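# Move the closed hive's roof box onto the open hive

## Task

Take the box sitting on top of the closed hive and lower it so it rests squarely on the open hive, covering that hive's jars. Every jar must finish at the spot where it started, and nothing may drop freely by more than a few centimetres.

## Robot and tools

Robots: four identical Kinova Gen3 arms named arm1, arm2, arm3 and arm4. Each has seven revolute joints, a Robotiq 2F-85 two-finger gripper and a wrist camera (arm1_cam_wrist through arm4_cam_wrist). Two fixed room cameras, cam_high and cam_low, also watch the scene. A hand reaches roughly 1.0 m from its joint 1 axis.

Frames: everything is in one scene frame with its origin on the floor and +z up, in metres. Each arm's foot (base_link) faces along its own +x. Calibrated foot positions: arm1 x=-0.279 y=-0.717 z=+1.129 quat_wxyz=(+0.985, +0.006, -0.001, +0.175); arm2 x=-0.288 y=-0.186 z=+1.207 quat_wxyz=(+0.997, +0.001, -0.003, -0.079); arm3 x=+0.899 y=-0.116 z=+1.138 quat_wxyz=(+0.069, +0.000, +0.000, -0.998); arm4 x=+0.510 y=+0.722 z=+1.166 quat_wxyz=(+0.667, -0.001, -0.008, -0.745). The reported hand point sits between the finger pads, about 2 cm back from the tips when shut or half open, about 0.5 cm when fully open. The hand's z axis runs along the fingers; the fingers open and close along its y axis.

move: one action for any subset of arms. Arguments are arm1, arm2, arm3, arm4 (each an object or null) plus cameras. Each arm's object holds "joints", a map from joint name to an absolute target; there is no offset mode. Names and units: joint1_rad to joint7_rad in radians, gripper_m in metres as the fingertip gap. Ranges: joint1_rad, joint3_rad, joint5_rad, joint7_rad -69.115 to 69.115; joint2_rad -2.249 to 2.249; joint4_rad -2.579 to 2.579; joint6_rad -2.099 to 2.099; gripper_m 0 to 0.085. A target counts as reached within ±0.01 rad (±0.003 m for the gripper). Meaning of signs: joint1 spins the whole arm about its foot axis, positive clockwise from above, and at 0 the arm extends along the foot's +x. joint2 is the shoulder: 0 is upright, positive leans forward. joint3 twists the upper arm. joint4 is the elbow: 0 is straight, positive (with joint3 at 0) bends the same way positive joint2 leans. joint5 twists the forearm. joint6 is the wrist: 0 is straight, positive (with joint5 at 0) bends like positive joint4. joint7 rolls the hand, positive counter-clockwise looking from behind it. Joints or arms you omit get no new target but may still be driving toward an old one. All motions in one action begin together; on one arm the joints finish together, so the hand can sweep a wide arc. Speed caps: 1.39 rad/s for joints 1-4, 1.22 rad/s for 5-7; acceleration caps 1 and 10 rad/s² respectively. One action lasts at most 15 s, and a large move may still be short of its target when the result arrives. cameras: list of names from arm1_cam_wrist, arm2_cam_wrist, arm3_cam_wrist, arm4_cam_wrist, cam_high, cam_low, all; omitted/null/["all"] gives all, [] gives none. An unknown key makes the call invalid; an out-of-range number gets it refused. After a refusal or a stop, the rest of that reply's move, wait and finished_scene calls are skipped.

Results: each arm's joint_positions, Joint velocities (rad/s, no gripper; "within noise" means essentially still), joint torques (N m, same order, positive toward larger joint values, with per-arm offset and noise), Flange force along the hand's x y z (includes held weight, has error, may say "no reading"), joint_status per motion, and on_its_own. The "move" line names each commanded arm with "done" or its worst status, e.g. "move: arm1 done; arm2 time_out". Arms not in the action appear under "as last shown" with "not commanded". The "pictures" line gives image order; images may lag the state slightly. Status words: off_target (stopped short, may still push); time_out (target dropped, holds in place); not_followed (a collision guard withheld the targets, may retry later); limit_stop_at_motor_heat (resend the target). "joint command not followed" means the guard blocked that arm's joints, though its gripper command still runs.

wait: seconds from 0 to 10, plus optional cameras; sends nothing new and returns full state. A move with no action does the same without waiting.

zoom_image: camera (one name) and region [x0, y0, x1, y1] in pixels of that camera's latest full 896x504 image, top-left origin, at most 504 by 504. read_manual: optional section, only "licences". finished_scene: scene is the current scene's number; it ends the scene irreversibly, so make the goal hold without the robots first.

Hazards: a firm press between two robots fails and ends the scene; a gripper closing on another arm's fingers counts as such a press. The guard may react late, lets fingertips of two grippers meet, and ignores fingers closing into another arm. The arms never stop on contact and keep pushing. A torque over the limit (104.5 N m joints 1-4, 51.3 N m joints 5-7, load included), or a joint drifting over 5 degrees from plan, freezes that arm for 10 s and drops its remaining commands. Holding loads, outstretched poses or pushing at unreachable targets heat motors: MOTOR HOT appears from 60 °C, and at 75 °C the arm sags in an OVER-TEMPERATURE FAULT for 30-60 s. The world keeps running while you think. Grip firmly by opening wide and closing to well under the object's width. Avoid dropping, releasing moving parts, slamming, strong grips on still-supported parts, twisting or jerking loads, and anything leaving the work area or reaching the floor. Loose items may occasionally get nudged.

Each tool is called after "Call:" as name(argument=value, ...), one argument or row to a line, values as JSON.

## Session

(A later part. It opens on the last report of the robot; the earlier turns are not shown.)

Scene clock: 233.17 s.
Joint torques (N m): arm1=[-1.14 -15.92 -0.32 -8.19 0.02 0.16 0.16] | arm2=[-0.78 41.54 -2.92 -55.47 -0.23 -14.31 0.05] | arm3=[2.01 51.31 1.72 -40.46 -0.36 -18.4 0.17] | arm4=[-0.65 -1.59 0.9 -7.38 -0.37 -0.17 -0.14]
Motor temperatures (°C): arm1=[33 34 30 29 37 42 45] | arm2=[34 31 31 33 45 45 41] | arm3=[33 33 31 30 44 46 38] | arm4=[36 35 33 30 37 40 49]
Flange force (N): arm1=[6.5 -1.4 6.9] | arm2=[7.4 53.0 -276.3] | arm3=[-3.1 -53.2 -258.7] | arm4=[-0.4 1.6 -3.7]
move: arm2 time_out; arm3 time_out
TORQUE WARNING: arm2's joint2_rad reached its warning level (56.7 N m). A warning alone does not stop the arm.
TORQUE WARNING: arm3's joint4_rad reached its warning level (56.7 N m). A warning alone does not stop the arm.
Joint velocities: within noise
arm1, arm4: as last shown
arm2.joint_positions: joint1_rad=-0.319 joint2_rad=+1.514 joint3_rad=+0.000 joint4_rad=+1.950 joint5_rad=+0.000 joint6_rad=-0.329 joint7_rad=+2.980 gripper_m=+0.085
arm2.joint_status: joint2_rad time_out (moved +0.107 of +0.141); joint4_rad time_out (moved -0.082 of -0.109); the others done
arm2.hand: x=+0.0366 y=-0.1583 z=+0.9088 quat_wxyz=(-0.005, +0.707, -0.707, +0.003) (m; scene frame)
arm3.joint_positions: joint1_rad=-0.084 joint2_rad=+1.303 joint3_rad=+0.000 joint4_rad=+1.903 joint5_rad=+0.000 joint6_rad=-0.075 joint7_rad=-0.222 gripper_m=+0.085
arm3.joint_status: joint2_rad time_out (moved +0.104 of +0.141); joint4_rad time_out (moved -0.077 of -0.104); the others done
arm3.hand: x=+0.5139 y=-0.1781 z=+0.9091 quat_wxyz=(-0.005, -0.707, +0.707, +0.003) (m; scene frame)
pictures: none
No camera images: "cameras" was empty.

Call:
move(
  arm2={"joints":{"joint2_rad":1.47,"joint4_rad":1.985,"joint6_rad":-0.313}},
  arm3={"joints":{"joint2_rad":1.26,"joint4_rad":1.935,"joint6_rad":-0.0535}},
  cameras=["arm2_cam_wrist","arm3_cam_wrist","cam_high","cam_low"],
)

Scene clock: 238.93 s.
Joint torques (N m): arm1=[-1.18 -15.86 -0.24 -8.1 -0.01 0.12 0.18] | arm2=[-0.12 -16.2 -0.23 2.23 -0.05 0.2 0.07] | arm3=[0.26 -18.12 0.41 1.35 -0.07 -0.29 0.22] | arm4=[-0.67 -1.57 1 -7.33 -0.42 -0.16 -0.11]
Motor temperatures (°C): arm1=[33 34 30 29 37 42 45] | arm2=[34 31 31 34 45 46 41] | arm3=[33 34 31 30 44 46 38] | arm4=[36 35 33 30 37 40 49]
Flange force (N): arm1=[6.0 -1.5 6.2] | arm2=[0.8 0.9 -4.0] | arm3=[1.5 3.5 0.3] | arm4=[-0.5 2.0 -3.9]
move: arm2 done; arm3 done
Joint velocities: within noise
arm1, arm4: as last shown
arm2.joint_positions: joint1_rad=-0.319 joint2_rad=+1.470 joint3_rad=+0.000 joint4_rad=+1.985 joint5_rad=+0.000 joint6_rad=-0.313 joint7_rad=+2.980 gripper_m=+0.085
arm2.joint_status: all done
arm2.hand: x=+0.0355 y=-0.1585 z=+0.9262 quat_wxyz=(-0.002, +0.707, -0.707, +0.001) (m; scene frame)
arm3.joint_positions: joint1_rad=-0.084 joint2_rad=+1.260 joint3_rad=+0.000 joint4_rad=+1.935 joint5_rad=+0.000 joint6_rad=-0.053 joint7_rad=-0.222 gripper_m=+0.085
arm3.joint_status: all done
arm3.hand: x=+0.5190 y=-0.1770 z=+0.9263 quat_wxyz=(-0.001, -0.707, +0.707, +0.000) (m; scene frame)
pictures: arm2_cam_wrist, arm3_cam_wrist, cam_high, cam_low

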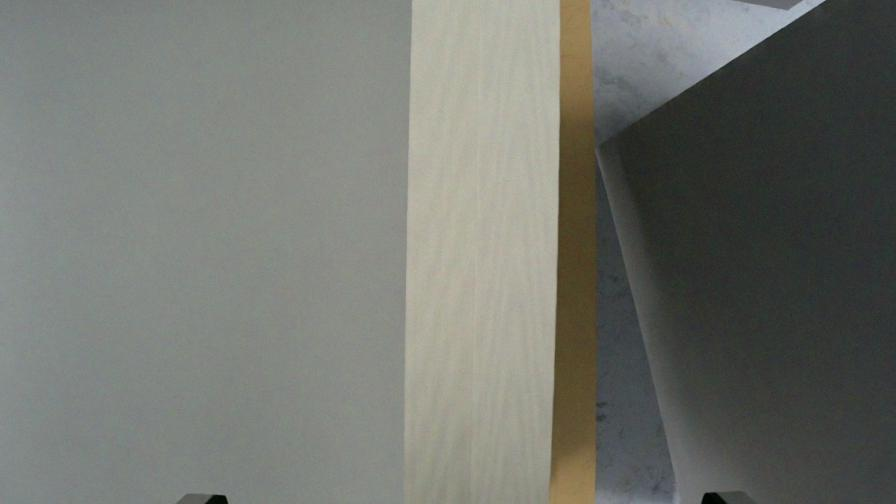

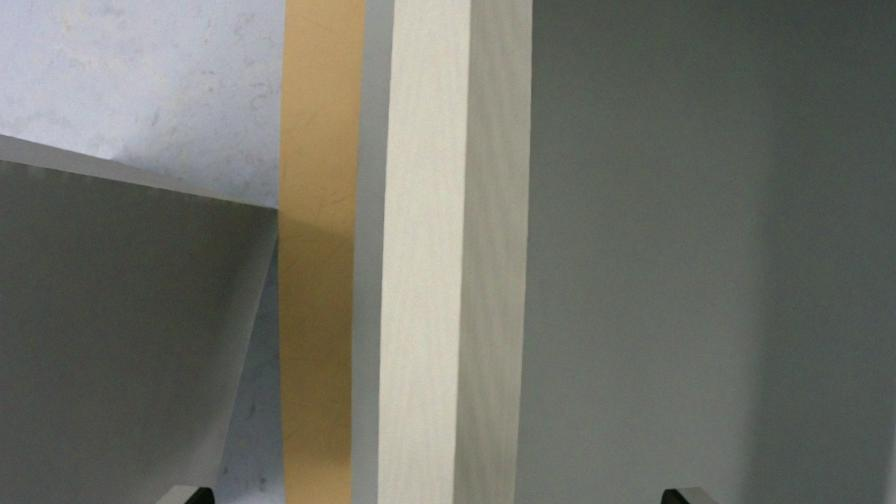

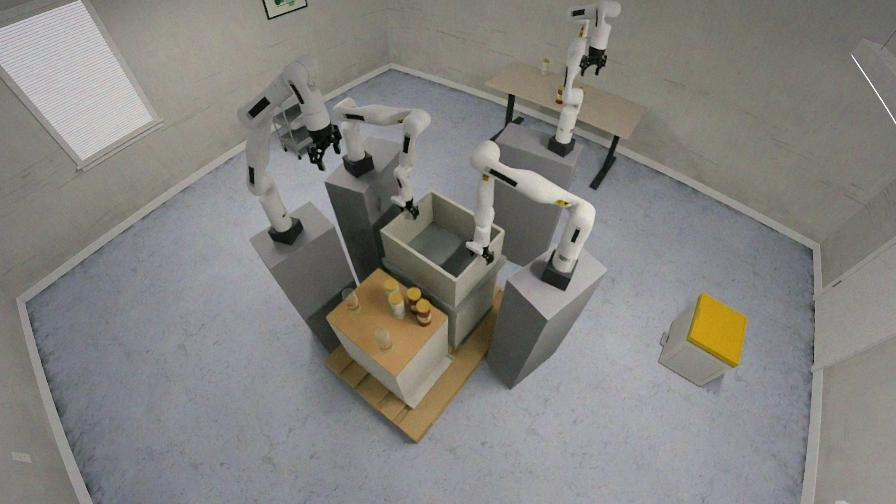

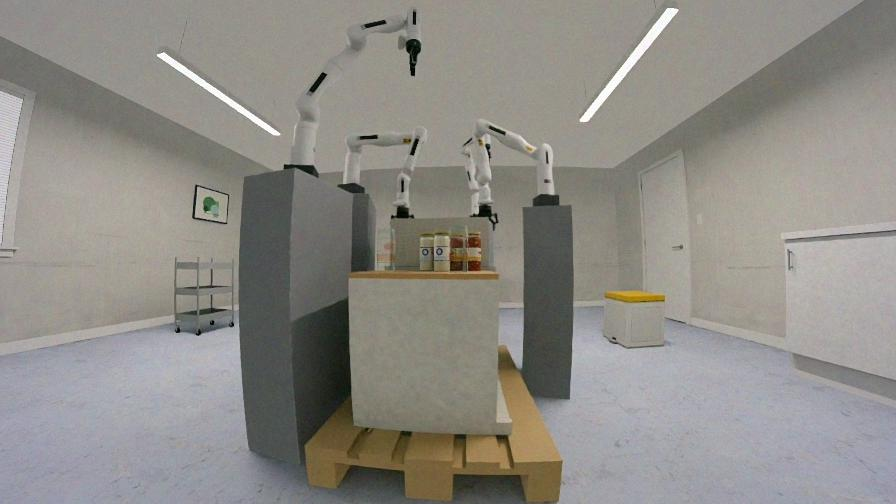

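Call:
move(
  arm2={"joints":{"gripper_m":0.035}},
  arm3={"joints":{"gripper_m":0.035}},
  cameras=[],
)

Call:
move(
  arm2={"joints":{"gripper_m":0.005}},
  arm3={"joints":{"gripper_m":0.005}},
  cameras=["arm2_cam_wrist","arm3_cam_wrist","cam_high","cam_low"],
)

Scene clock: 254.83 s.
Joint torques (N m): arm1=[-1.22 -15.97 -0.3 -8.11 0.03 0.15 0.13] | arm2=[-0.15 -16.19 -0.25 2.25 -0.04 0.19 0.06] | arm3=[0.3 -18.08 0.42 1.43 -0.16 -0.3 0.27] | arm4=[-0.7 -1.55 0.98 -7.42 -0.35 -0.16 -0.11]
Motor temperatures (°C): arm1=[33 34 30 29 37 42 45] | arm2=[34 31 31 34 45 45 41] | arm3=[33 34 31 30 44 46 38] | arm4=[36 35 33 30 37 40 49]
Flange force (N): arm1=[5.7 -1.7 6.2] | arm2=[0.8 0.8 -4.0] | arm3=[1.6 3.8 0.3] | arm4=[-0.4 2.0 -3.5]
move: arm2 done; arm3 done
Joint velocities: within noise
arm1, arm4: as last shown
arm2.joint_positions: joint1_rad=-0.319 joint2_rad=+1.470 joint3_rad=+0.000 joint4_rad=+1.985 joint5_rad=+0.000 joint6_rad=-0.313 joint7_rad=+2.980 gripper_m=+0.035
arm2.joint_status: all done
arm2.hand: x=+0.0355 y=-0.1585 z=+0.9262 quat_wxyz=(-0.002, +0.707, -0.707, +0.001) (m; scene frame)
arm3.joint_positions: joint1_rad=-0.084 joint2_rad=+1.260 joint3_rad=+0.000 joint4_rad=+1.935 joint5_rad=+0.000 joint6_rad=-0.053 joint7_rad=-0.222 gripper_m=+0.035
arm3.joint_status: all done
arm3.hand: x=+0.5190 y=-0.1770 z=+0.9263 quat_wxyz=(-0.001, -0.707, +0.707, +0.000) (m; scene frame)
pictures: none
No camera images: "cameras" was empty.

Scene clock: 255.57 s.
Joint torques (N m): arm1=[-1.24 -15.97 -0.27 -8.17 0.07 0.18 0.14] | arm2=[-1.28 -13.26 -0.34 -0.89 1.1 -0.93 1.35] | arm3=[-1.69 -11.68 -1.11 5.6 1.35 1.94 1.71] | arm4=[-0.7 -1.56 0.99 -7.43 -0.33 -0.17 -0.1]
Motor temperatures (°C): arm1=[33 34 30 29 37 42 45] | arm2=[34 31 31 34 45 45 41] | arm3=[33 34 31 30 44 46 38] | arm4=[36 35 33 30 37 40 49]
Flange force (N): arm1=[6.2 -1.8 6.8] | arm2=[0.7 3.0 -18.3] | arm3=[1.3 10.6 -7.4] | arm4=[-0.4 2.1 -3.6]
move: arm2 off_target; arm3 off_target
Joint velocities: within noise
arm1, arm4: as last shown
arm2.joint_positions: joint1_rad=-0.319 joint2_rad=+1.470 joint3_rad=+0.000 joint4_rad=+1.985 joint5_rad=+0.000 joint6_rad=-0.313 joint7_rad=+2.980 gripper_m=+0.018
arm2.joint_status: gripper_m off_target (ended at +0.018, target +0.005)
arm2.hand: x=+0.0355 y=-0.1585 z=+0.9262 quat_wxyz=(-0.002, +0.707, -0.707, +0.001) (m; scene frame)
arm3.joint_positions: joint1_rad=-0.084 joint2_rad=+1.260 joint3_rad=+0.000 joint4_rad=+1.935 joint5_rad=+0.000 joint6_rad=-0.054 joint7_rad=-0.222 gripper_m=+0.018
arm3.joint_status: gripper_m off_target (ended at +0.018, target +0.005)
arm3.hand: x=+0.5190 y=-0.1770 z=+0.9263 quat_wxyz=(-0.001, -0.707, +0.707, +0.000) (m; scene frame)
pictures: arm2_cam_wrist, arm3_cam_wrist, cam_high, cam_low

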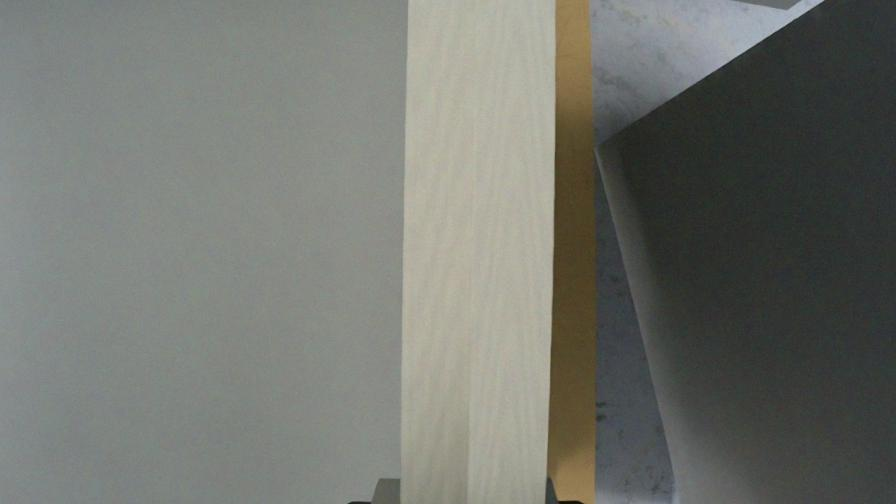

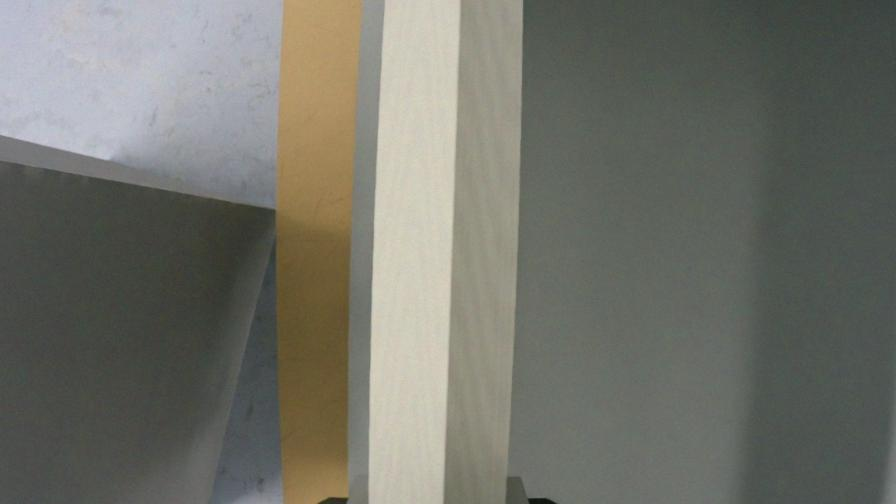

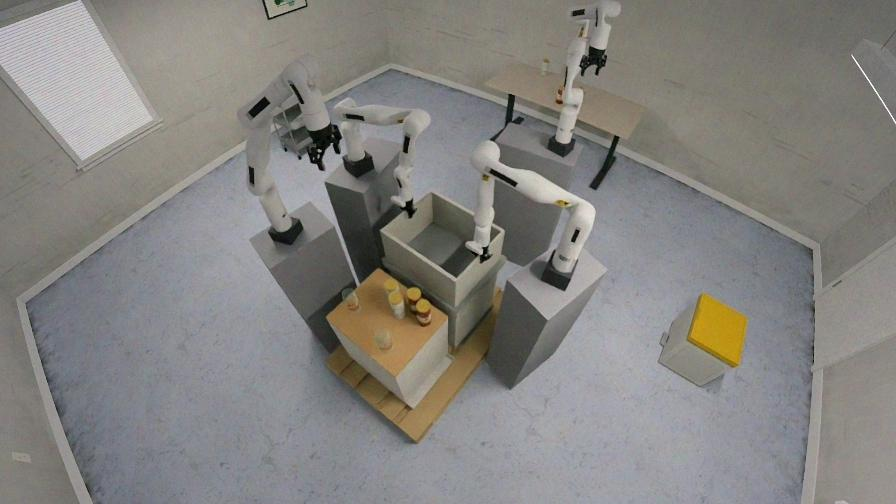

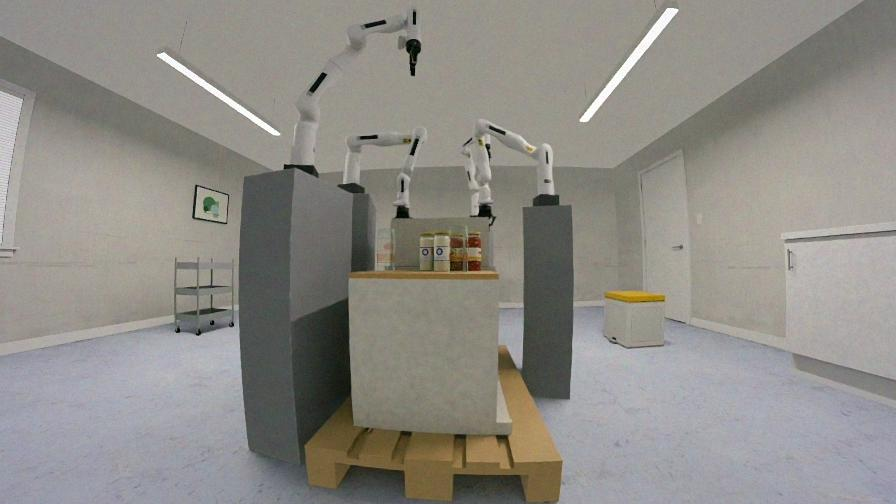

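Call:
move(
  arm2={"joints":{"joint2_rad":1.424,"joint4_rad":2.021,"joint6_rad":-0.303}},
  arm3={"joints":{"joint2_rad":1.2145,"joint4_rad":1.959,"joint6_rad":-0.032}},
  cameras=["cam_low"],
)

Scene clock: 284.83 s.
Joint torques (N m): arm1=[-1.22 -15.92 -0.3 -8.12 0.05 0.11 0.14] | arm2=[-2.85 -23.3 -3.29 3.57 1.52 -0.46 1.25] | arm3=[-3.11 -22.27 -2.69 2.6 1.11 0.88 1.51] | arm4=[-0.65 -1.52 1.03 -7.35 -0.34 -0.14 -0.13]
Motor temperatures (°C): arm1=[33 35 30 29 37 42 45] | arm2=[34 31 31 34 45 45 41] | arm3=[33 34 31 30 44 46 38] | arm4=[36 35 33 30 37 40 49]
Flange force (N): arm1=[5.8 -1.7 6.1] | arm2=[5.6 -0.4 16.5] | arm3=[-3.9 5.1 14.4] | arm4=[-0.5 2.1 -3.7]
move: arm2 done; arm3 done
Joint velocities: within noise
arm1, arm4: as last shown
arm2.joint_positions: joint1_rad=-0.319 joint2_rad=+1.424 joint3_rad=+0.000 joint4_rad=+2.021 joint5_rad=+0.000 joint6_rad=-0.303 joint7_rad=+2.980 gripper_m=+0.018
arm2.joint_status: all done
arm2.hand: x=+0.0360 y=-0.1584 z=+0.9444 quat_wxyz=(-0.002, +0.707, -0.707, +0.001) (m; scene frame)
arm3.joint_positions: joint1_rad=-0.084 joint2_rad=+1.215 joint3_rad=+0.000 joint4_rad=+1.959 joint5_rad=+0.000 joint6_rad=-0.032 joint7_rad=-0.222 gripper_m=+0.018
arm3.joint_status: all done
arm3.hand: x=+0.5186 y=-0.1771 z=+0.9441 quat_wxyz=(-0.001, -0.707, +0.707, +0.000) (m; scene frame)
pictures: cam_low

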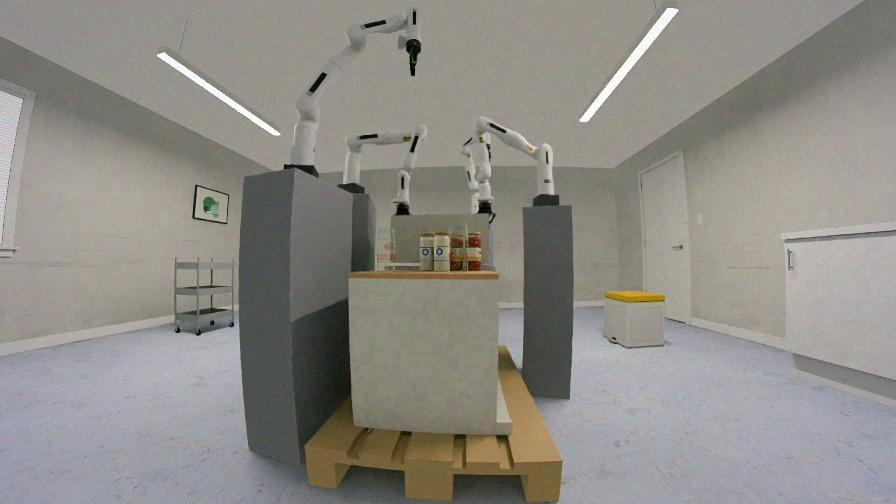

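Call:
move(
  arm2={"joints":{"joint2_rad":1.3312,"joint4_rad":2.0891,"joint6_rad":-0.2787}},
  arm3={"joints":{"joint2_rad":1.1213,"joint4_rad":2.0041,"joint6_rad":0.0162}},
  cameras=[],
)

Call:
move(
  arm2={"joints":{"joint2_rad":1.1953,"joint4_rad":2.1672,"joint6_rad":-0.2209}},
  arm3={"joints":{"joint2_rad":0.9891,"joint4_rad":2.0491,"joint6_rad":0.1034}},
  cameras=[],
)

Call:
move(
  arm2={"joints":{"joint2_rad":1.0504,"joint4_rad":2.2255,"joint6_rad":-0.1343}},
  arm3={"joints":{"joint2_rad":0.856,"joint4_rad":2.0731,"joint6_rad":0.2125}},
  cameras=[],
)

Call:
move(
  arm2={"joints":{"joint2_rad":0.8987,"joint4_rad":2.2622,"joint6_rad":-0.0193}},
  arm3={"joints":{"joint2_rad":0.7254,"joint4_rad":2.0761,"joint6_rad":0.3401}},
)

Scene clock: 297.13 s.
Joint torques (N m): arm1=[-1.21 -16 -0.3 -8.21 0.04 0.16 0.14] | arm2=[-2.7 -23 -3.23 3.52 1.39 -0.47 1.18] | arm3=[-3.01 -21.88 -2.77 2.27 1.05 0.91 1.47] | arm4=[-0.66 -1.58 1.02 -7.44 -0.36 -0.14 -0.17]
Motor temperatures (°C): arm1=[33 35 30 29 37 42 45] | arm2=[34 31 31 34 45 45 41] | arm3=[33 34 31 30 44 46 38] | arm4=[36 35 33 30 37 40 49]
Flange force (N): arm1=[6.3 -1.7 6.9] | arm2=[5.3 -1.3 16.7] | arm3=[-3.5 6.0 14.2] | arm4=[-0.4 1.9 -3.4]
move: arm2 done; arm3 done
Joint velocities: within noise
arm1, arm4: as last shown
arm2.joint_positions: joint1_rad=-0.319 joint2_rad=+1.331 joint3_rad=+0.000 joint4_rad=+2.089 joint5_rad=+0.000 joint6_rad=-0.279 joint7_rad=+2.980 gripper_m=+0.018
arm2.joint_status: all done
arm2.hand: x=+0.0359 y=-0.1584 z=+0.9805 quat_wxyz=(-0.003, +0.707, -0.707, +0.001) (m; scene frame)
arm3.joint_positions: joint1_rad=-0.084 joint2_rad=+1.121 joint3_rad=+0.000 joint4_rad=+2.004 joint5_rad=+0.000 joint6_rad=+0.016 joint7_rad=-0.222 gripper_m=+0.018
arm3.joint_status: all done
arm3.hand: x=+0.5189 y=-0.1770 z=+0.9800 quat_wxyz=(-0.001, -0.707, +0.707, +0.000) (m; scene frame)
pictures: none
No camera images: "cameras" was empty.

Scene clock: 298.17 s.
Joint torques (N m): arm1=[-1.25 -15.93 -0.35 -8.17 0.07 0.13 0.14] | arm2=[-2.64 -23.79 -2.94 1.4 1.31 -1.03 1.21] | arm3=[-2.82 -21.88 -2.52 0.01 0.88 0.54 1.48] | arm4=[-0.68 -1.54 0.99 -7.38 -0.36 -0.17 -0.05]
Motor temperatures (°C): arm1=[33 35 30 29 37 42 45] | arm2=[34 31 31 34 45 45 41] | arm3=[33 34 31 30 44 46 38] | arm4=[36 35 33 30 37 40 49]
Flange force (N): arm1=[6.2 -1.8 6.6] | arm2=[5.2 1.4 17.1] | arm3=[-3.4 3.5 13.4] | arm4=[-0.5 2.2 -3.7]
move: arm2 done; arm3 done
Joint velocities: within noise
arm1, arm4: as last shown
arm2.joint_positions: joint1_rad=-0.319 joint2_rad=+1.195 joint3_rad=+0.000 joint4_rad=+2.167 joint5_rad=+0.000 joint6_rad=-0.221 joint7_rad=+2.980 gripper_m=+0.018
arm2.joint_status: all done
arm2.hand: x=+0.0359 y=-0.1585 z=+1.0305 quat_wxyz=(-0.003, +0.707, -0.707, +0.001) (m; scene frame)
arm3.joint_positions: joint1_rad=-0.084 joint2_rad=+0.989 joint3_rad=+0.000 joint4_rad=+2.049 joint5_rad=+0.000 joint6_rad=+0.103 joint7_rad=-0.222 gripper_m=+0.018
arm3.joint_status: all done
arm3.hand: x=+0.5189 y=-0.1770 z=+1.0300 quat_wxyz=(-0.001, -0.707, +0.707, +0.000) (m; scene frame)
pictures: none
No camera images: "cameras" was empty.

Scene clock: 299.23 s.
Joint torques (N m): arm1=[-1.28 -15.98 -0.31 -8.1 0.03 0.13 0.14] | arm2=[-2.48 -24.53 -2.71 -2 1.18 -1.95 1.18] | arm3=[-2.69 -21.93 -2.25 -2.96 0.76 -0.18 1.48] | arm4=[-0.69 -1.63 1.05 -7.35 -0.37 -0.16 -0.15]
Motor temperatures (°C): arm1=[33 35 30 29 37 42 45] | arm2=[34 31 31 34 45 45 41] | arm3=[33 34 31 30 44 46 38] | arm4=[36 35 33 30 37 40 49]
Flange force (N): arm1=[5.5 -1.9 6.0] | arm2=[4.9 5.5 17.2] | arm3=[-3.4 0.6 12.8] | arm4=[-0.7 2.0 -3.9]
move: arm2 done; arm3 done
Joint velocities: within noise
arm1.joint_positions: joint1_rad=+0.060 joint2_rad=+0.455 joint3_rad=+0.000 joint4_rad=+0.548 joint5_rad=+0.000 joint6_rad=+2.090 joint7_rad=+1.571 gripper_m=+0.085
arm1.joint_status: not commanded
arm1.hand: x=+0.1734 y=-0.6135 z=+1.6515 quat_wxyz=(-0.025, +0.145, -0.989, -0.010) (m; scene frame)
arm2.joint_positions: joint1_rad=-0.319 joint2_rad=+1.050 joint3_rad=+0.000 joint4_rad=+2.225 joint5_rad=+0.000 joint6_rad=-0.134 joint7_rad=+2.980 gripper_m=+0.018
arm2.joint_status: all done
arm2.hand: x=+0.0360 y=-0.1585 z=+1.0806 quat_wxyz=(-0.003, +0.707, -0.707, +0.001) (m; scene frame)
arm3.joint_positions: joint1_rad=-0.084 joint2_rad=+0.856 joint3_rad=+0.000 joint4_rad=+2.073 joint5_rad=+0.000 joint6_rad=+0.212 joint7_rad=-0.222 gripper_m=+0.018
arm3.joint_status: all done
arm3.hand: x=+0.5189 y=-0.1770 z=+1.0800 quat_wxyz=(-0.001, -0.707, +0.707, +0.000) (m; scene frame)
arm4.joint_positions: joint1_rad=-0.828 joint2_rad=-0.298 joint3_rad=-0.033 joint4_rad=+1.506 joint5_rad=+0.015 joint6_rad=+1.934 joint7_rad=+1.887 gripper_m=+0.085
arm4.joint_status: not commanded
arm4.hand: x=+0.6012 y=+0.5842 z=+1.6564 quat_wxyz=(+0.001, -0.253, -0.967, +0.015) (m; scene frame)
pictures: none
No camera images: "cameras" was empty.

Scene clock: 300.33 s.
Joint torques (N m): arm1=[-1.22 -15.93 -0.26 -8.1 0.06 0.14 0.15] | arm2=[-2.47 -24.05 -2.71 -4.41 1.05 -2.23 1.17] | arm3=[-2.43 -20.94 -2.17 -4.92 0.62 -0.35 1.45] | arm4=[-0.69 -1.55 1 -7.41 -0.34 -0.18 -0.13]
Motor temperatures (°C): arm1=[33 35 30 29 37 42 45] | arm2=[34 31 31 34 45 45 41] | arm3=[33 34 31 30 44 46 38] | arm4=[36 35 33 30 37 40 49]
Flange force (N): arm1=[5.8 -1.7 6.1] | arm2=[4.9 7.0 17.8] | arm3=[-2.8 -0.7 11.8] | arm4=[-0.4 2.0 -3.6]
move: arm2 done; arm3 done
Joint velocities: within noise
arm1, arm4: as last shown
arm2.joint_positions: joint1_rad=-0.319 joint2_rad=+0.899 joint3_rad=+0.000 joint4_rad=+2.262 joint5_rad=+0.000 joint6_rad=-0.019 joint7_rad=+2.980 gripper_m=+0.018
arm2.joint_status: all done
arm2.hand: x=+0.0359 y=-0.1585 z=+1.1306 quat_wxyz=(-0.003, +0.707, -0.707, +0.001) (m; scene frame)
arm3.joint_positions: joint1_rad=-0.084 joint2_rad=+0.725 joint3_rad=+0.000 joint4_rad=+2.076 joint5_rad=+0.000 joint6_rad=+0.340 joint7_rad=-0.222 gripper_m=+0.018
arm3.joint_status: all done
arm3.hand: x=+0.5190 y=-0.1769 z=+1.1300 quat_wxyz=(-0.001, -0.707, +0.707, +0.000) (m; scene frame)
pictures: arm1_cam_wrist, arm2_cam_wrist, arm3_cam_wrist, arm4_cam_wrist, cam_high, cam_low

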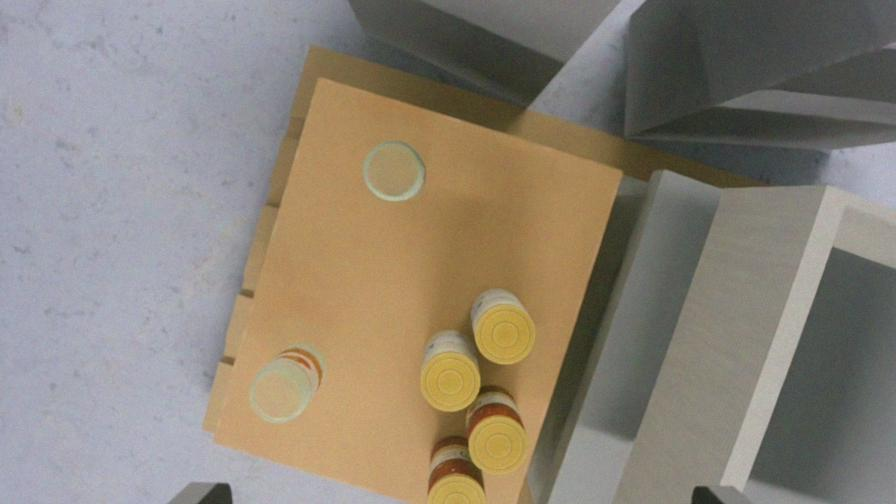

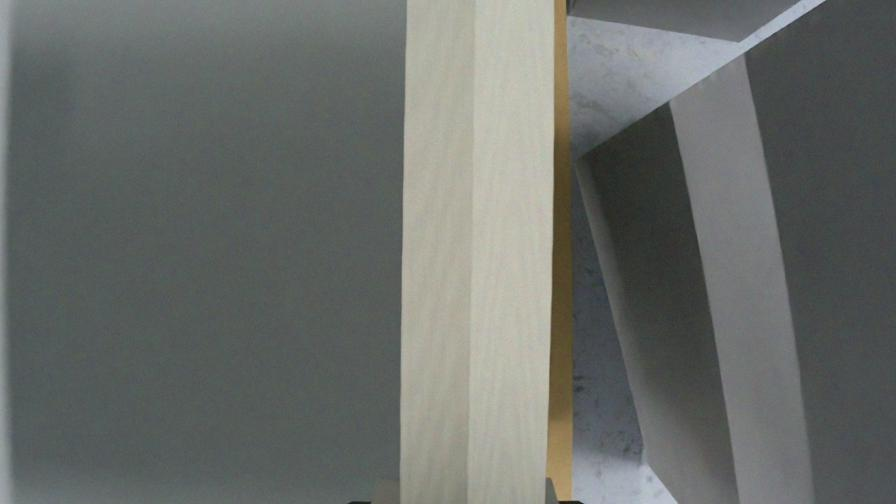

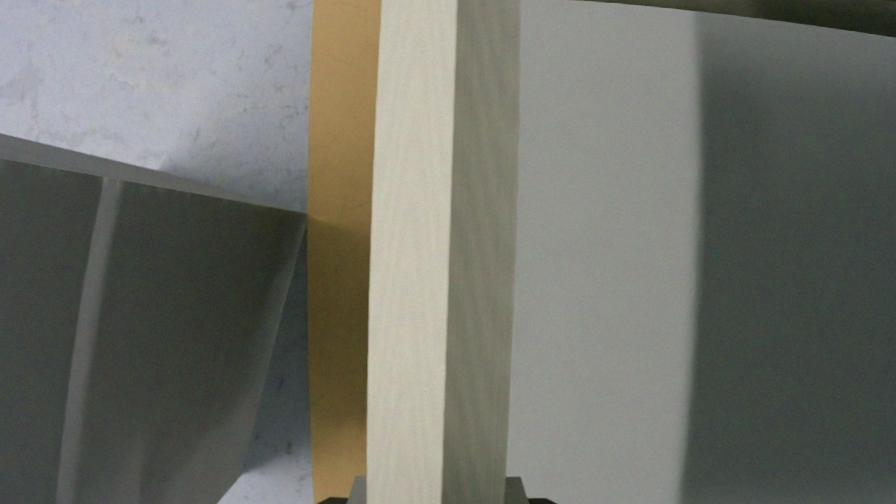

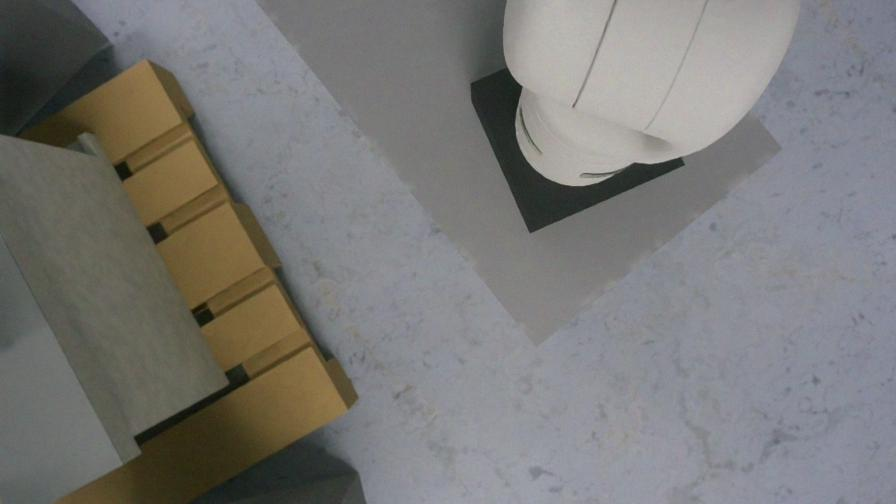

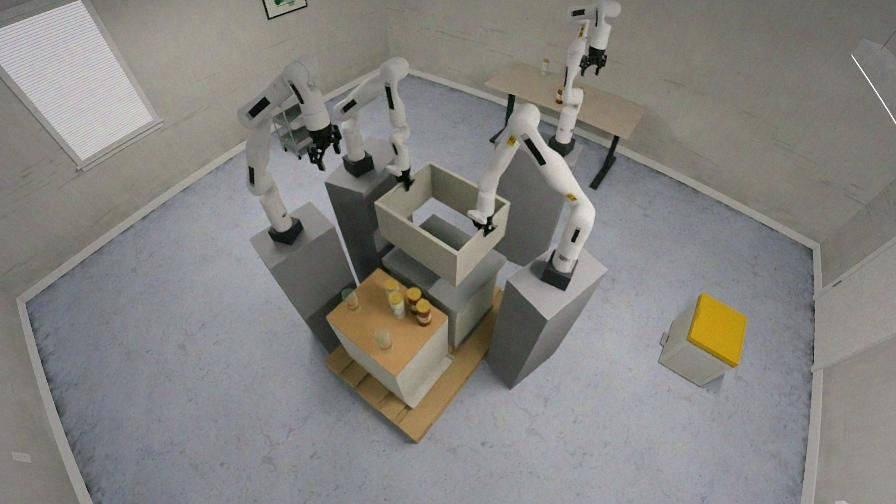

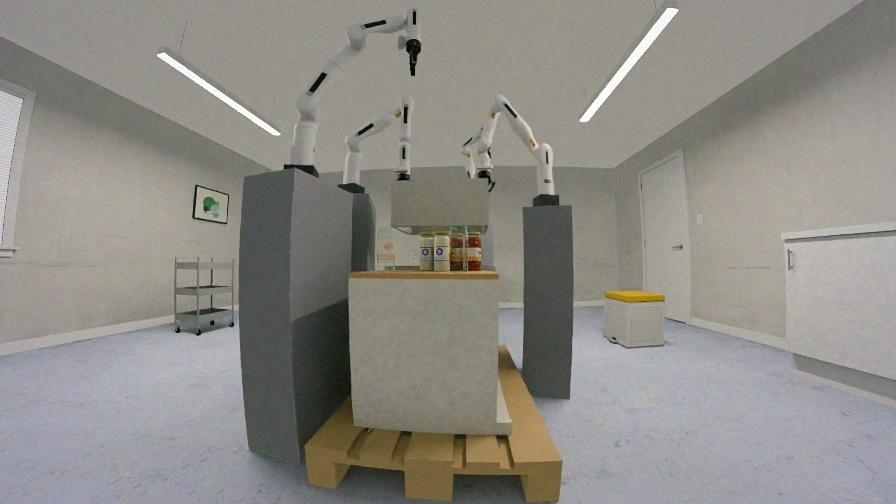

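Call:
move(
  arm1={"joints":{"joint1_rad":1.0}},
  arm2={"joints":{"joint2_rad":0.7129,"joint4_rad":2.274,"joint6_rad":0.1547}},
  arm3={"joints":{"joint2_rad":0.578,"joint4_rad":2.0509,"joint6_rad":0.5127}},
  cameras=[],
)

Call:
move(
  arm2={"joints":{"joint1_rad":-0.1335,"joint2_rad":0.7122,"joint4_rad":2.276,"joint6_rad":0.1534,"joint7_rad":3.1696}},
  arm3={"joints":{"joint1_rad":-0.2268,"joint2_rad":0.5973,"joint4_rad":2.0028,"joint6_rad":0.5415,"joint7_rad":-0.3614}},
)

Scene clock: 379.30 s.
Joint torques (N m): arm1=[-1.15 -16.13 -0.32 -8.17 0.04 0.16 0.13] | arm2=[-2.31 -23.85 -2.49 -9.69 0.91 -3.36 1.16] | arm3=[-2.15 -20.42 -1.81 -8.87 0.45 -1.37 1.46] | arm4=[-0.69 -1.65 0.94 -7.46 -0.36 -0.17 -0.14]
Motor temperatures (°C): arm1=[33 35 30 29 37 42 45] | arm2=[34 32 31 33 45 45 41] | arm3=[33 35 31 30 44 45 38] | arm4=[35 35 33 30 37 40 49]
Flange force (N): arm1=[6.1 -1.7 6.5] | arm2=[4.5 12.3 18.5] | arm3=[-2.6 -4.8 11.2] | arm4=[-0.5 1.8 -3.5]
move: arm1 done; arm2 done; arm3 done
Joint velocities: within noise
arm1.joint_positions: joint1_rad=+1.000 joint2_rad=+0.455 joint3_rad=+0.000 joint4_rad=+0.548 joint5_rad=+0.000 joint6_rad=+2.090 joint7_rad=+1.571 gripper_m=+0.085
arm1.joint_status: all done
arm1.hand: x=+0.0767 y=-1.0240 z=+1.6464 quat_wxyz=(-0.021, -0.318, -0.948, +0.002) (m; scene frame)
arm2.joint_positions: joint1_rad=-0.319 joint2_rad=+0.713 joint3_rad=+0.000 joint4_rad=+2.274 joint5_rad=+0.000 joint6_rad=+0.155 joint7_rad=+2.980 gripper_m=+0.018
arm2.joint_status: all done
arm2.hand: x=+0.0360 y=-0.1586 z=+1.1906 quat_wxyz=(-0.003, +0.707, -0.707, +0.001) (m; scene frame)
arm3.joint_positions: joint1_rad=-0.084 joint2_rad=+0.578 joint3_rad=+0.000 joint4_rad=+2.051 joint5_rad=+0.000 joint6_rad=+0.513 joint7_rad=-0.222 gripper_m=+0.018
arm3.joint_status: all done
arm3.hand: x=+0.5190 y=-0.1769 z=+1.1900 quat_wxyz=(-0.001, -0.707, +0.707, +0.000) (m; scene frame)
arm4: as last shown
pictures: none
No camera images: "cameras" was empty.

Scene clock: 380.47 s.
Joint torques (N m): arm1=[-1.15 -16.12 -0.35 -8.18 0.08 0.2 0.15] | arm2=[-2.7 -23.71 -3.15 -9.72 0.77 -3.33 1.11] | arm3=[-1.3 -21.63 -0.98 -9.95 0.64 -1.83 1.36] | arm4=[-0.65 -1.54 1.11 -7.35 -0.34 -0.15 -0.11]
Motor temperatures (°C): arm1=[33 35 30 29 37 42 45] | arm2=[34 32 31 33 45 45 41] | arm3=[33 35 31 30 44 45 38] | arm4=[35 35 33 30 37 40 49]
Flange force (N): arm1=[6.3 -1.6 6.7] | arm2=[3.4 13.3 18.2] | arm3=[-1.7 -6.1 11.6] | arm4=[-0.6 2.4 -3.8]
move: arm2 done; arm3 done
Joint velocities: within noise
arm1, arm4: as last shown
arm2.joint_positions: joint1_rad=-0.134 joint2_rad=+0.712 joint3_rad=+0.000 joint4_rad=+2.276 joint5_rad=+0.000 joint6_rad=+0.153 joint7_rad=+3.170 gripper_m=+0.018
arm2.joint_status: all done
arm2.hand: x=+0.0349 y=-0.2187 z=+1.1906 quat_wxyz=(-0.003, +0.708, -0.706, +0.001) (m; scene frame)
arm3.joint_positions: joint1_rad=-0.227 joint2_rad=+0.597 joint3_rad=+0.000 joint4_rad=+2.003 joint5_rad=+0.000 joint6_rad=+0.542 joint7_rad=-0.361 gripper_m=+0.018
arm3.joint_status: all done
arm3.hand: x=+0.5178 y=-0.2356 z=+1.1901 quat_wxyz=(-0.001, -0.708, +0.706, +0.000) (m; scene frame)
pictures: arm1_cam_wrist, arm2_cam_wrist, arm3_cam_wrist, arm4_cam_wrist, cam_high, cam_low

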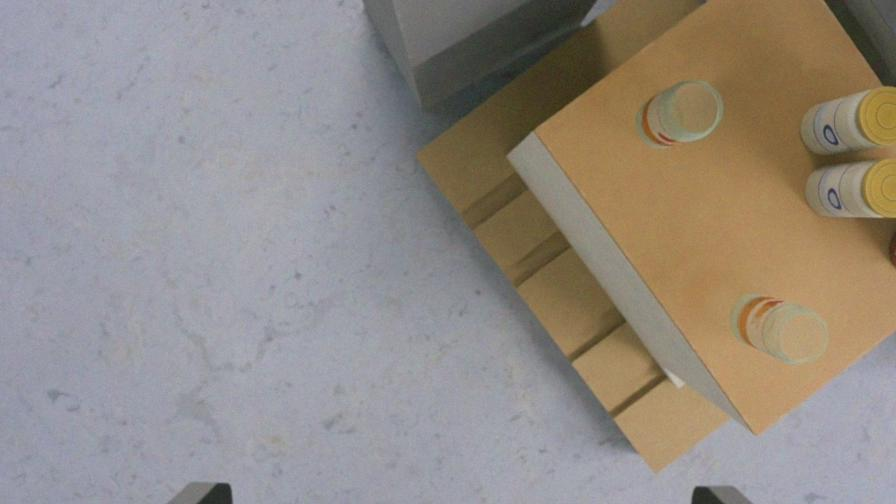

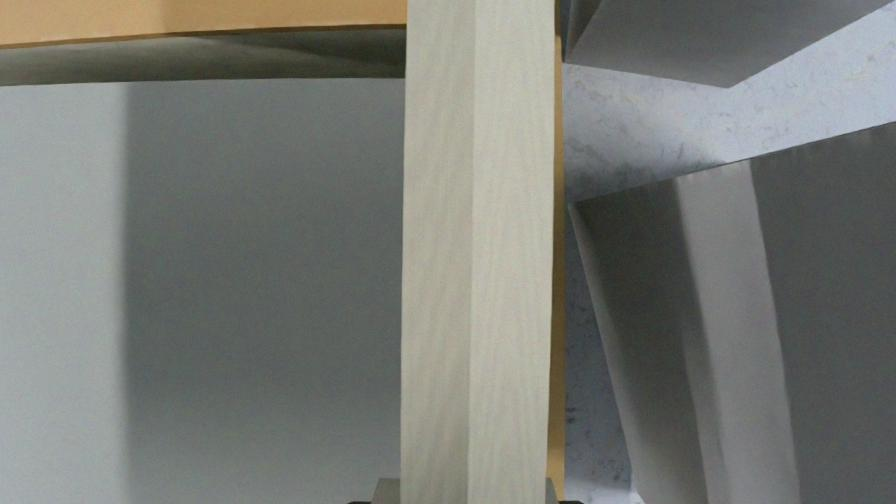

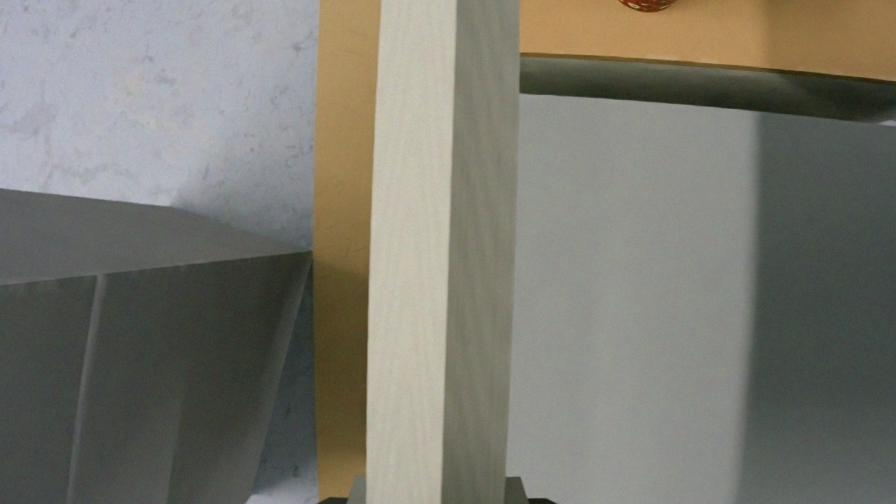

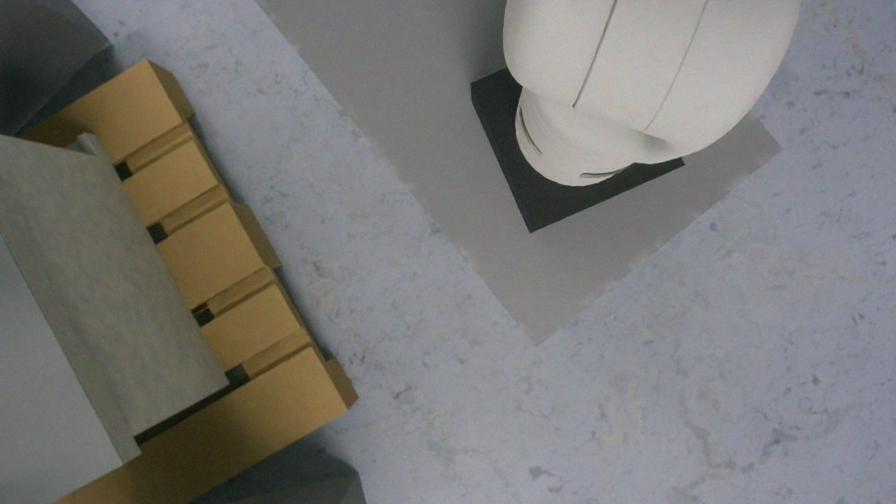

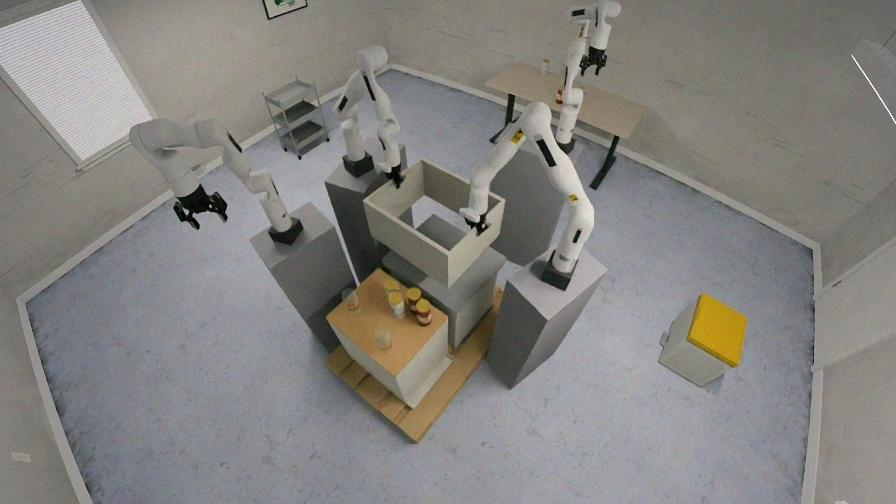

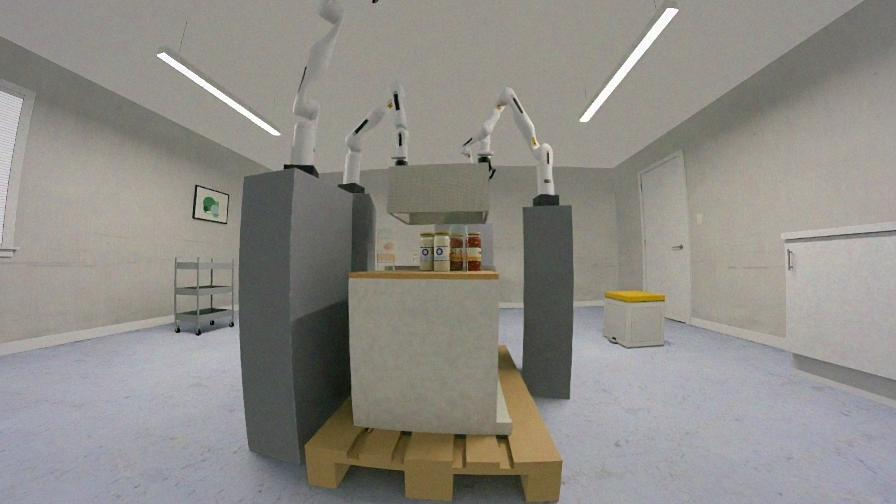

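Call:
move(
  arm2={"joints":{"joint1_rad":0.0489,"joint2_rad":0.7172,"joint4_rad":2.2431,"joint6_rad":0.1813,"joint7_rad":3.3555}},
  arm3={"joints":{"joint1_rad":-0.3551,"joint2_rad":0.6279,"joint4_rad":1.9283,"joint6_rad":0.5854,"joint7_rad":-0.4862}},
  cameras=[],
)

Call:
move(
  arm2={"joints":{"joint1_rad":0.2174,"joint2_rad":0.7294,"joint4_rad":2.1772,"joint6_rad":0.2350,"joint7_rad":3.5275}},
  arm3={"joints":{"joint1_rad":-0.4678,"joint2_rad":0.6692,"joint4_rad":1.8291,"joint6_rad":0.6433,"joint7_rad":-0.5954}},
  cameras=[],
)

Call:
move(
  arm2={"joints":{"joint1_rad":0.3659,"joint2_rad":0.7507,"joint4_rad":2.0827,"joint6_rad":0.3082,"joint7_rad":3.6795}},
  arm3={"joints":{"joint1_rad":-0.5654,"joint2_rad":0.7214,"joint4_rad":1.7056,"joint6_rad":0.7146,"joint7_rad":-0.6895}},
  cameras=["cam_high","cam_low"],
)

Scene clock: 390.50 s.
Joint torques (N m): arm1=[-1.18 -16.09 -0.27 -8.12 0.09 0.14 0.14] | arm2=[-3.41 -24.21 -4.12 -10.07 0.58 -3.34 1.08] | arm3=[-0.37 -23.02 -0.04 -10.74 0.76 -2.07 1.33] | arm4=[-0.69 -1.55 1.05 -7.44 -0.39 -0.15 -0.08]
Motor temperatures (°C): arm1=[33 35 30 29 37 42 45] | arm2=[34 32 31 33 44 45 41] | arm3=[33 35 31 30 44 45 38] | arm4=[35 35 33 30 37 40 49]
Flange force (N): arm1=[5.8 -1.8 6.1] | arm2=[2.9 14.0 18.1] | arm3=[-0.7 -7.1 11.8] | arm4=[-0.5 2.3 -3.4]
move: arm2 done; arm3 done
Joint velocities: within noise
arm1, arm4: as last shown
arm2.joint_positions: joint1_rad=+0.049 joint2_rad=+0.717 joint3_rad=+0.000 joint4_rad=+2.243 joint5_rad=+0.000 joint6_rad=+0.181 joint7_rad=+3.356 gripper_m=+0.018
arm2.joint_status: all done
arm2.hand: x=+0.0336 y=-0.2788 z=+1.1906 quat_wxyz=(-0.003, +0.709, -0.705, +0.002) (m; scene frame)
arm3.joint_positions: joint1_rad=-0.355 joint2_rad=+0.628 joint3_rad=+0.000 joint4_rad=+1.928 joint5_rad=+0.000 joint6_rad=+0.585 joint7_rad=-0.486 gripper_m=+0.018
arm3.joint_status: all done
arm3.hand: x=+0.5167 y=-0.2939 z=+1.1901 quat_wxyz=(-0.001, -0.710, +0.705, +0.000) (m; scene frame)
pictures: none
No camera images: "cameras" was empty.

Scene clock: 391.63 s.
Joint torques (N m): arm1=[-1.21 -16.14 -0.23 -8.17 0.04 0.19 0.12] | arm2=[-4.18 -25.35 -5.27 -11.06 0.25 -3.4 1.04] | arm3=[0.68 -24.77 1.14 -11.78 1.03 -2.43 1.3] | arm4=[-0.72 -1.58 1.04 -7.35 -0.4 -0.2 -0.11]
Motor temperatures (°C): arm1=[33 35 30 29 37 42 45] | arm2=[34 32 31 33 44 45 41] | arm3=[33 35 31 30 44 45 38] | arm4=[35 35 33 30 37 40 49]
Flange force (N): arm1=[6.2 -1.8 6.6] | arm2=[1.9 15.5 18.3] | arm3=[-0.1 -8.7 11.9] | arm4=[-0.5 2.1 -4.0]
move: arm2 done; arm3 done
Joint velocities: within noise
arm1, arm4: as last shown
arm2.joint_positions: joint1_rad=+0.217 joint2_rad=+0.729 joint3_rad=+0.000 joint4_rad=+2.177 joint5_rad=+0.000 joint6_rad=+0.235 joint7_rad=+3.527 gripper_m=+0.018
arm2.joint_status: all done
arm2.hand: x=+0.0324 y=-0.3387 z=+1.1906 quat_wxyz=(-0.003, +0.711, -0.704, +0.002) (m; scene frame)
arm3.joint_positions: joint1_rad=-0.468 joint2_rad=+0.669 joint3_rad=+0.000 joint4_rad=+1.829 joint5_rad=+0.000 joint6_rad=+0.643 joint7_rad=-0.595 gripper_m=+0.018
arm3.joint_status: all done
arm3.hand: x=+0.5154 y=-0.3522 z=+1.1902 quat_wxyz=(-0.001, -0.711, +0.703, +0.000) (m; scene frame)
pictures: none
No camera images: "cameras" was empty.

Scene clock: 392.70 s.
Joint torques (N m): arm1=[-1.18 -16.14 -0.28 -8.14 0.08 0.22 0.11] | arm2=[-5.15 -26.84 -6.6 -12.1 -0.19 -3.42 1.07] | arm3=[1.68 -26.8 2.02 -13.01 1.46 -2.76 1.42] | arm4=[-0.66 -1.49 0.9 -7.34 -0.36 -0.19 -0.09]
Motor temperatures (°C): arm1=[33 35 30 29 37 42 45] | arm2=[34 33 31 33 44 45 41] | arm3=[33 35 31 30 44 45 38] | arm4=[35 35 33 30 37 40 49]
Flange force (N): arm1=[6.0 -1.8 6.6] | arm2=[0.9 16.7 18.3] | arm3=[0.0 -10.8 12.1] | arm4=[-0.3 1.9 -3.9]
move: arm2 done; arm3 done
Joint velocities: within noise
arm1, arm4: as last shown
arm2.joint_positions: joint1_rad=+0.366 joint2_rad=+0.751 joint3_rad=+0.000 joint4_rad=+2.083 joint5_rad=+0.000 joint6_rad=+0.308 joint7_rad=+3.679 gripper_m=+0.018
arm2.joint_status: all done
arm2.hand: x=+0.0311 y=-0.3988 z=+1.1906 quat_wxyz=(-0.003, +0.712, -0.702, +0.001) (m; scene frame)
arm3.joint_positions: joint1_rad=-0.565 joint2_rad=+0.721 joint3_rad=+0.000 joint4_rad=+1.706 joint5_rad=+0.000 joint6_rad=+0.715 joint7_rad=-0.690 gripper_m=+0.018
arm3.joint_status: all done
arm3.hand: x=+0.5141 y=-0.4106 z=+1.1902 quat_wxyz=(-0.001, -0.712, +0.702, +0.000) (m; scene frame)
pictures: cam_high, cam_low

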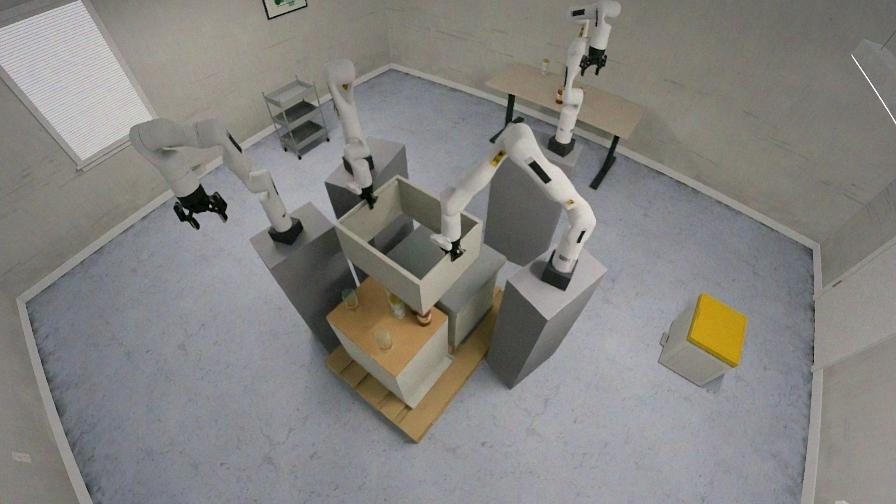

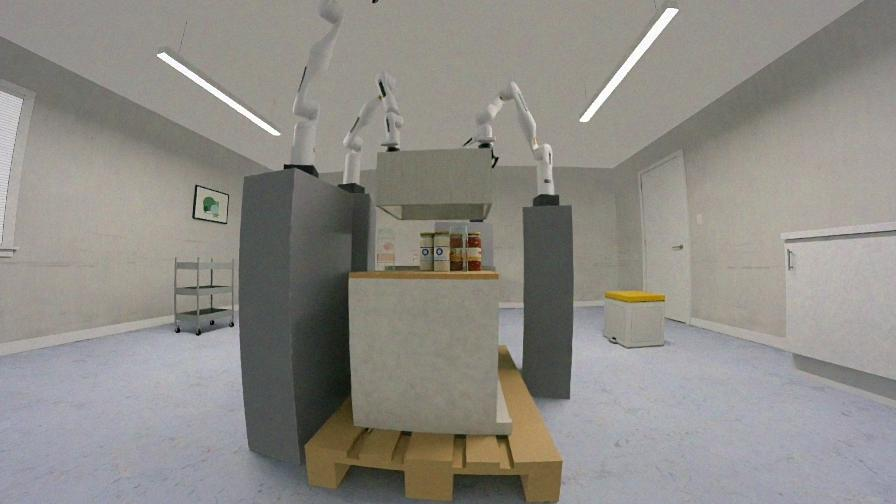

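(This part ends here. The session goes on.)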